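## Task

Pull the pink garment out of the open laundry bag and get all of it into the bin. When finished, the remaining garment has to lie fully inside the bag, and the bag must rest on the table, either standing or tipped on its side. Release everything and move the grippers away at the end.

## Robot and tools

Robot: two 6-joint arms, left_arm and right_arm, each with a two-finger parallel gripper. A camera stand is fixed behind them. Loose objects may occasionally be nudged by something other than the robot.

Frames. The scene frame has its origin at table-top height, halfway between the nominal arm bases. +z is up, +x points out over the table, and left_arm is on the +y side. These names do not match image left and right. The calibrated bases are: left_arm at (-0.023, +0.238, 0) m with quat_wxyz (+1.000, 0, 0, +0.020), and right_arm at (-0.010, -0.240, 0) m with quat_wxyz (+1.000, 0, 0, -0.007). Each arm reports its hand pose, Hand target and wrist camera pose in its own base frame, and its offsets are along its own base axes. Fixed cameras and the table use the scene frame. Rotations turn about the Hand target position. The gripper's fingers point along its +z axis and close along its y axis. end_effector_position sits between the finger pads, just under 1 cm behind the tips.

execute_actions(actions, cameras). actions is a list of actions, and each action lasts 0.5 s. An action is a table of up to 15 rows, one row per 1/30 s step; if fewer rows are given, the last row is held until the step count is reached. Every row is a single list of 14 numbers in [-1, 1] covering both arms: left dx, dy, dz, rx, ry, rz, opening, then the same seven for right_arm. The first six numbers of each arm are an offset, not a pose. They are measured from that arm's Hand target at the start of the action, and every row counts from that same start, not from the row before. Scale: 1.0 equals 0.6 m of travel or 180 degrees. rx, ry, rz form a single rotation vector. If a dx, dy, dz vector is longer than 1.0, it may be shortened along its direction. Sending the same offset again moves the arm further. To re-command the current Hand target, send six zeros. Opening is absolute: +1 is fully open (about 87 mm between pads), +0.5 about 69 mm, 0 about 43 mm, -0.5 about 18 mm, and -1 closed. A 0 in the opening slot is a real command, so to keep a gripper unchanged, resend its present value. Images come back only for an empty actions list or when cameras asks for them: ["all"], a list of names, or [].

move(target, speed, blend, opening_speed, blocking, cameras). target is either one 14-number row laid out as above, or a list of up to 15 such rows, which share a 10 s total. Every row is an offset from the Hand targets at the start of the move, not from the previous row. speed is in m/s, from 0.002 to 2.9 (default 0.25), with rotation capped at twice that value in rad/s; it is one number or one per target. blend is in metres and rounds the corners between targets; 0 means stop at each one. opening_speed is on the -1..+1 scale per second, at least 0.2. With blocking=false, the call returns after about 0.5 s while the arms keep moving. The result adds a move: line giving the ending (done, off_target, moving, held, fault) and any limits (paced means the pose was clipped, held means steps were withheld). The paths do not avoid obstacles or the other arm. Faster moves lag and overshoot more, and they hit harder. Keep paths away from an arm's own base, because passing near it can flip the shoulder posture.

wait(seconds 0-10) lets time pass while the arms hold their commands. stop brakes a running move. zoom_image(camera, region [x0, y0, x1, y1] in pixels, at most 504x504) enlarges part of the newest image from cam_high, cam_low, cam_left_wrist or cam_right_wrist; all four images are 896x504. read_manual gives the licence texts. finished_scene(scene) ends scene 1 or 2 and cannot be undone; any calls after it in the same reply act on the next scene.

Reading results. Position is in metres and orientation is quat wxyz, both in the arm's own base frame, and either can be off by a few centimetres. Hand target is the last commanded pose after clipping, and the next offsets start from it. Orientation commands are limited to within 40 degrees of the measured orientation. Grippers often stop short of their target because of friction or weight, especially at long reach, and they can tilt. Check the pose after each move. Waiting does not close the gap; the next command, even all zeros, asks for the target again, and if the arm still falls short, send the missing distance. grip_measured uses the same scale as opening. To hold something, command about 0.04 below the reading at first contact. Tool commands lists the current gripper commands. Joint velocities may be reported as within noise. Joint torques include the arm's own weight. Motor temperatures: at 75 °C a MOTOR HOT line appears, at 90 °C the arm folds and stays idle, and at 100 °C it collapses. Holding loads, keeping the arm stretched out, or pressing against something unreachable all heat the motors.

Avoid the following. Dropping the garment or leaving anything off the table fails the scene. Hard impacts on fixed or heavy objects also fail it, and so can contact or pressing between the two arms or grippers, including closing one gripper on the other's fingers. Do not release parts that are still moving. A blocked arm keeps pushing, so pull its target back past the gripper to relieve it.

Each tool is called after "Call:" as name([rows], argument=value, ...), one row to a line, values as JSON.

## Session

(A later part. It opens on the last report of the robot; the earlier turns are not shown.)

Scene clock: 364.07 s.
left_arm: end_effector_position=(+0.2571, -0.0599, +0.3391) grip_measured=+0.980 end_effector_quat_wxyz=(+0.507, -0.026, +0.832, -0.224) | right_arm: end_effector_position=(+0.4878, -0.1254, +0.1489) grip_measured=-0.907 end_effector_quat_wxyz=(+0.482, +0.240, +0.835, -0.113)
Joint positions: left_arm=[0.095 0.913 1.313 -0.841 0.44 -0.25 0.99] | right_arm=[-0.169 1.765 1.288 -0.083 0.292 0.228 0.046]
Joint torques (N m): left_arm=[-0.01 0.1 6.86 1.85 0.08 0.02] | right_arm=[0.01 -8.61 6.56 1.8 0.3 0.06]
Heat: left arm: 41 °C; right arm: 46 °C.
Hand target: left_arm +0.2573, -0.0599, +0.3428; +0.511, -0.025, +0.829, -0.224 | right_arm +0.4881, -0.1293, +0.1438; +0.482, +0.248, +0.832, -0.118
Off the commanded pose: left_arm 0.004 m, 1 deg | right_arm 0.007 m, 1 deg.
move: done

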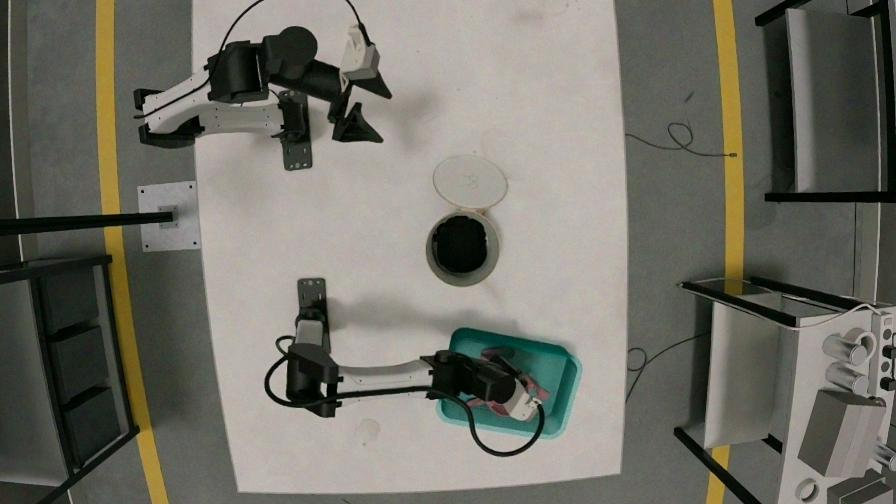

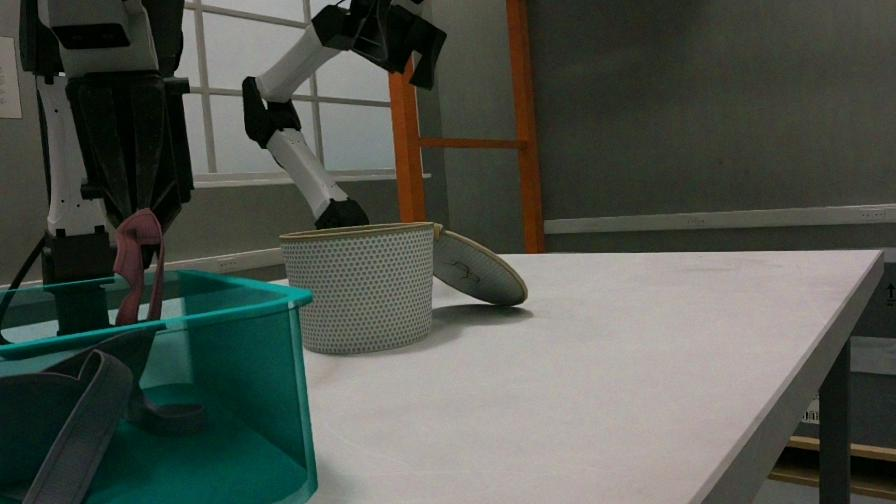

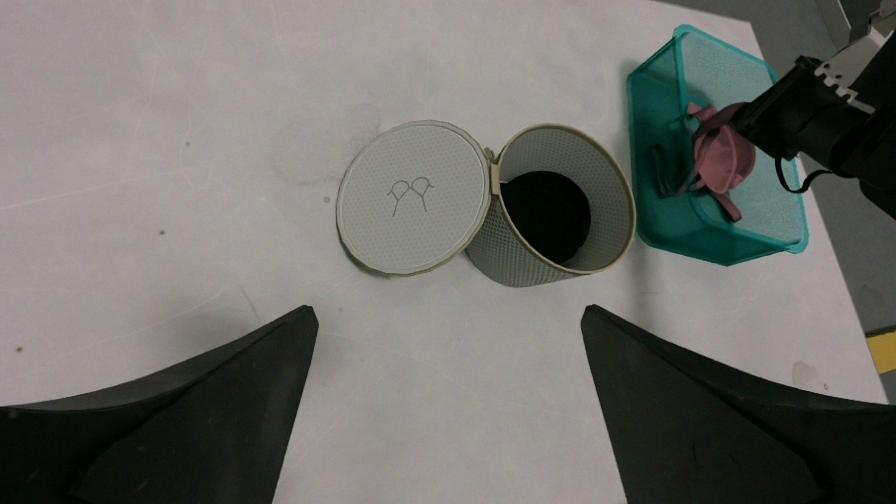

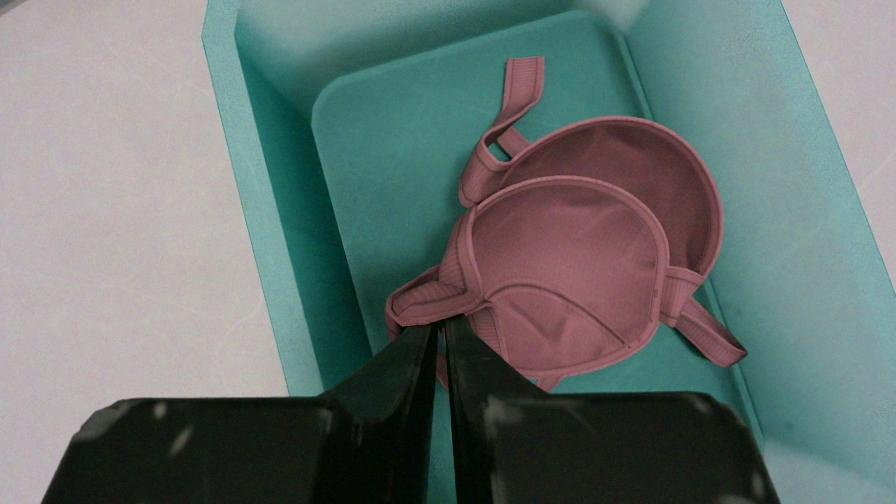

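Call:
move([
  [0,0,0,0,0,0,1,0.0,-0.035,-0.08,0,0,0,-1],
  [0,0,0,0,0,0,1,0,-0.035,-0.08,0,0,0,0],
  [0,0,0,0,0,0,1,-0.06,0,0.06,0,0,0,0],
  [0,0,0,0,0,0,1,-0.15,0,0.25,0,0,0,0],
], cameras=["all"], speed=0.15, opening_speed=0.8, blend=[0,0,0.02,0])

Call:
zoom_image(camera="cam_high", region=[400, 190, 620, 460])

Scene clock: 373.67 s.
left_arm: end_effector_position=(+0.2571, -0.0599, +0.3391) grip_measured=+0.980 end_effector_quat_wxyz=(+0.507, -0.026, +0.832, -0.224) | right_arm: end_effector_position=(+0.4009, -0.1300, +0.2836) grip_measured=+0.000 end_effector_quat_wxyz=(+0.476, +0.253, +0.833, -0.121)
Joint positions: left_arm=[0.095 0.913 1.313 -0.841 0.44 -0.25 0.99] | right_arm=[-0.221 1.469 1.525 -0.623 0.276 0.216 0.5]
Joint torques (N m): left_arm=[0.01 0.1 6.83 1.86 0.08 0.02] | right_arm=[-0.09 -7.65 9.07 1.42 0.04 -0.11]
Heat: left arm: 41 °C; right arm: 46 °C.
Hand target: left_arm +0.2573, -0.0599, +0.3428; +0.511, -0.025, +0.829, -0.224 | right_arm +0.3980, -0.1293, +0.2938; +0.482, +0.248, +0.832, -0.118
Off the commanded pose: left_arm 0.004 m, 1 deg | right_arm 0.011 m, 1 deg.
move: off_target (right_arm)

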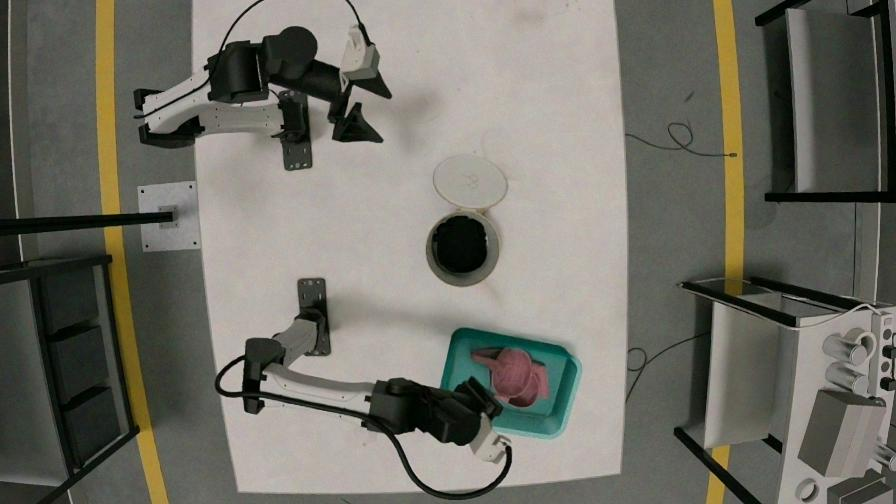

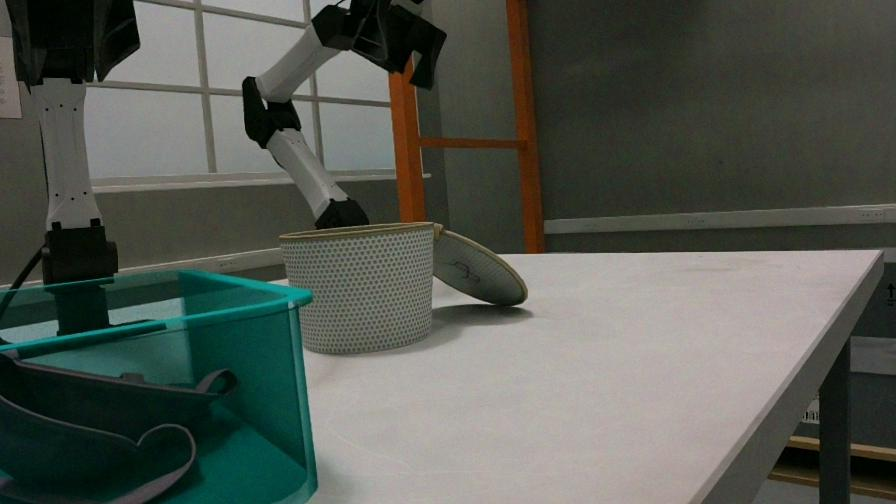

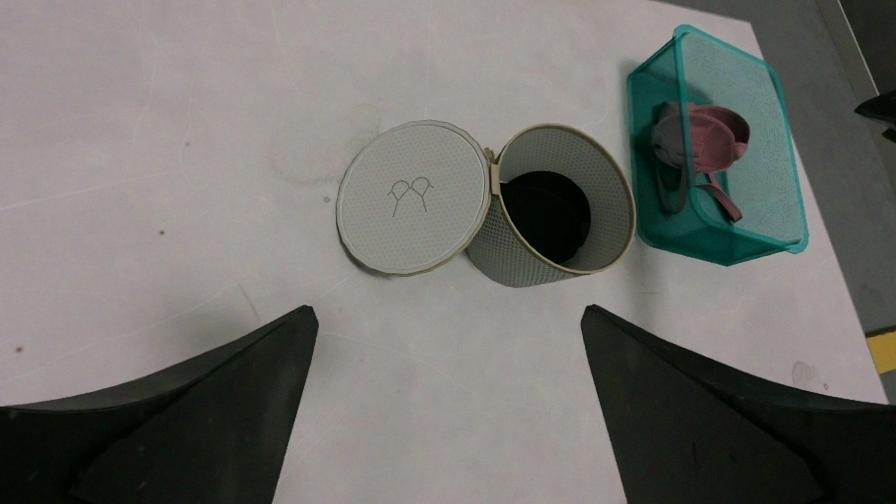

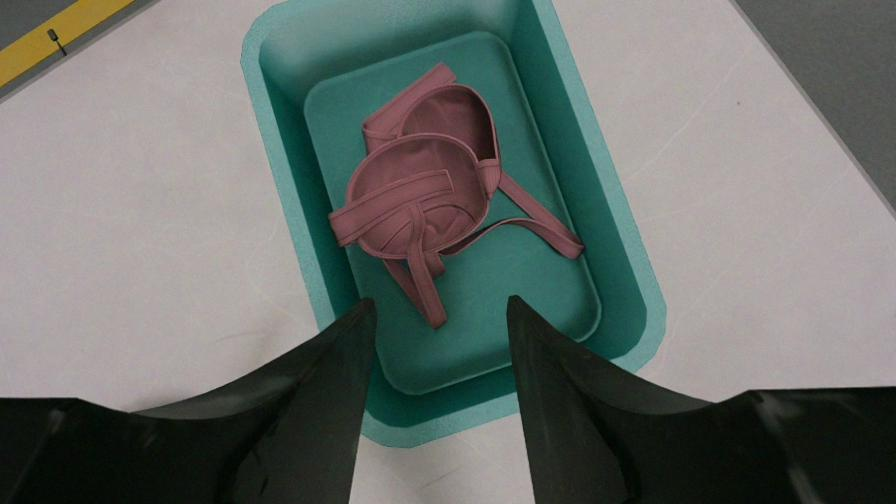

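Scaled by 1.867 from the camera's 896x504 image, which has a finer 1280x720 frame.

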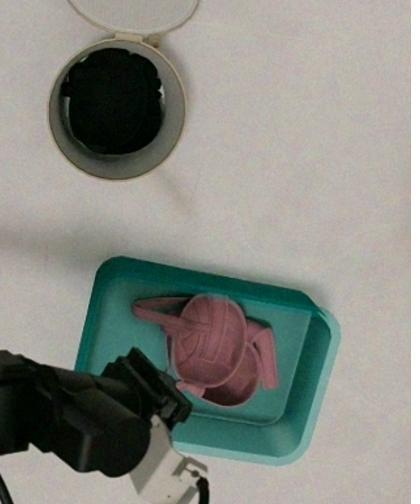

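Done, and everything is clear.

Call:
finished_scene(scene=1)

The scene is finished: the task was done.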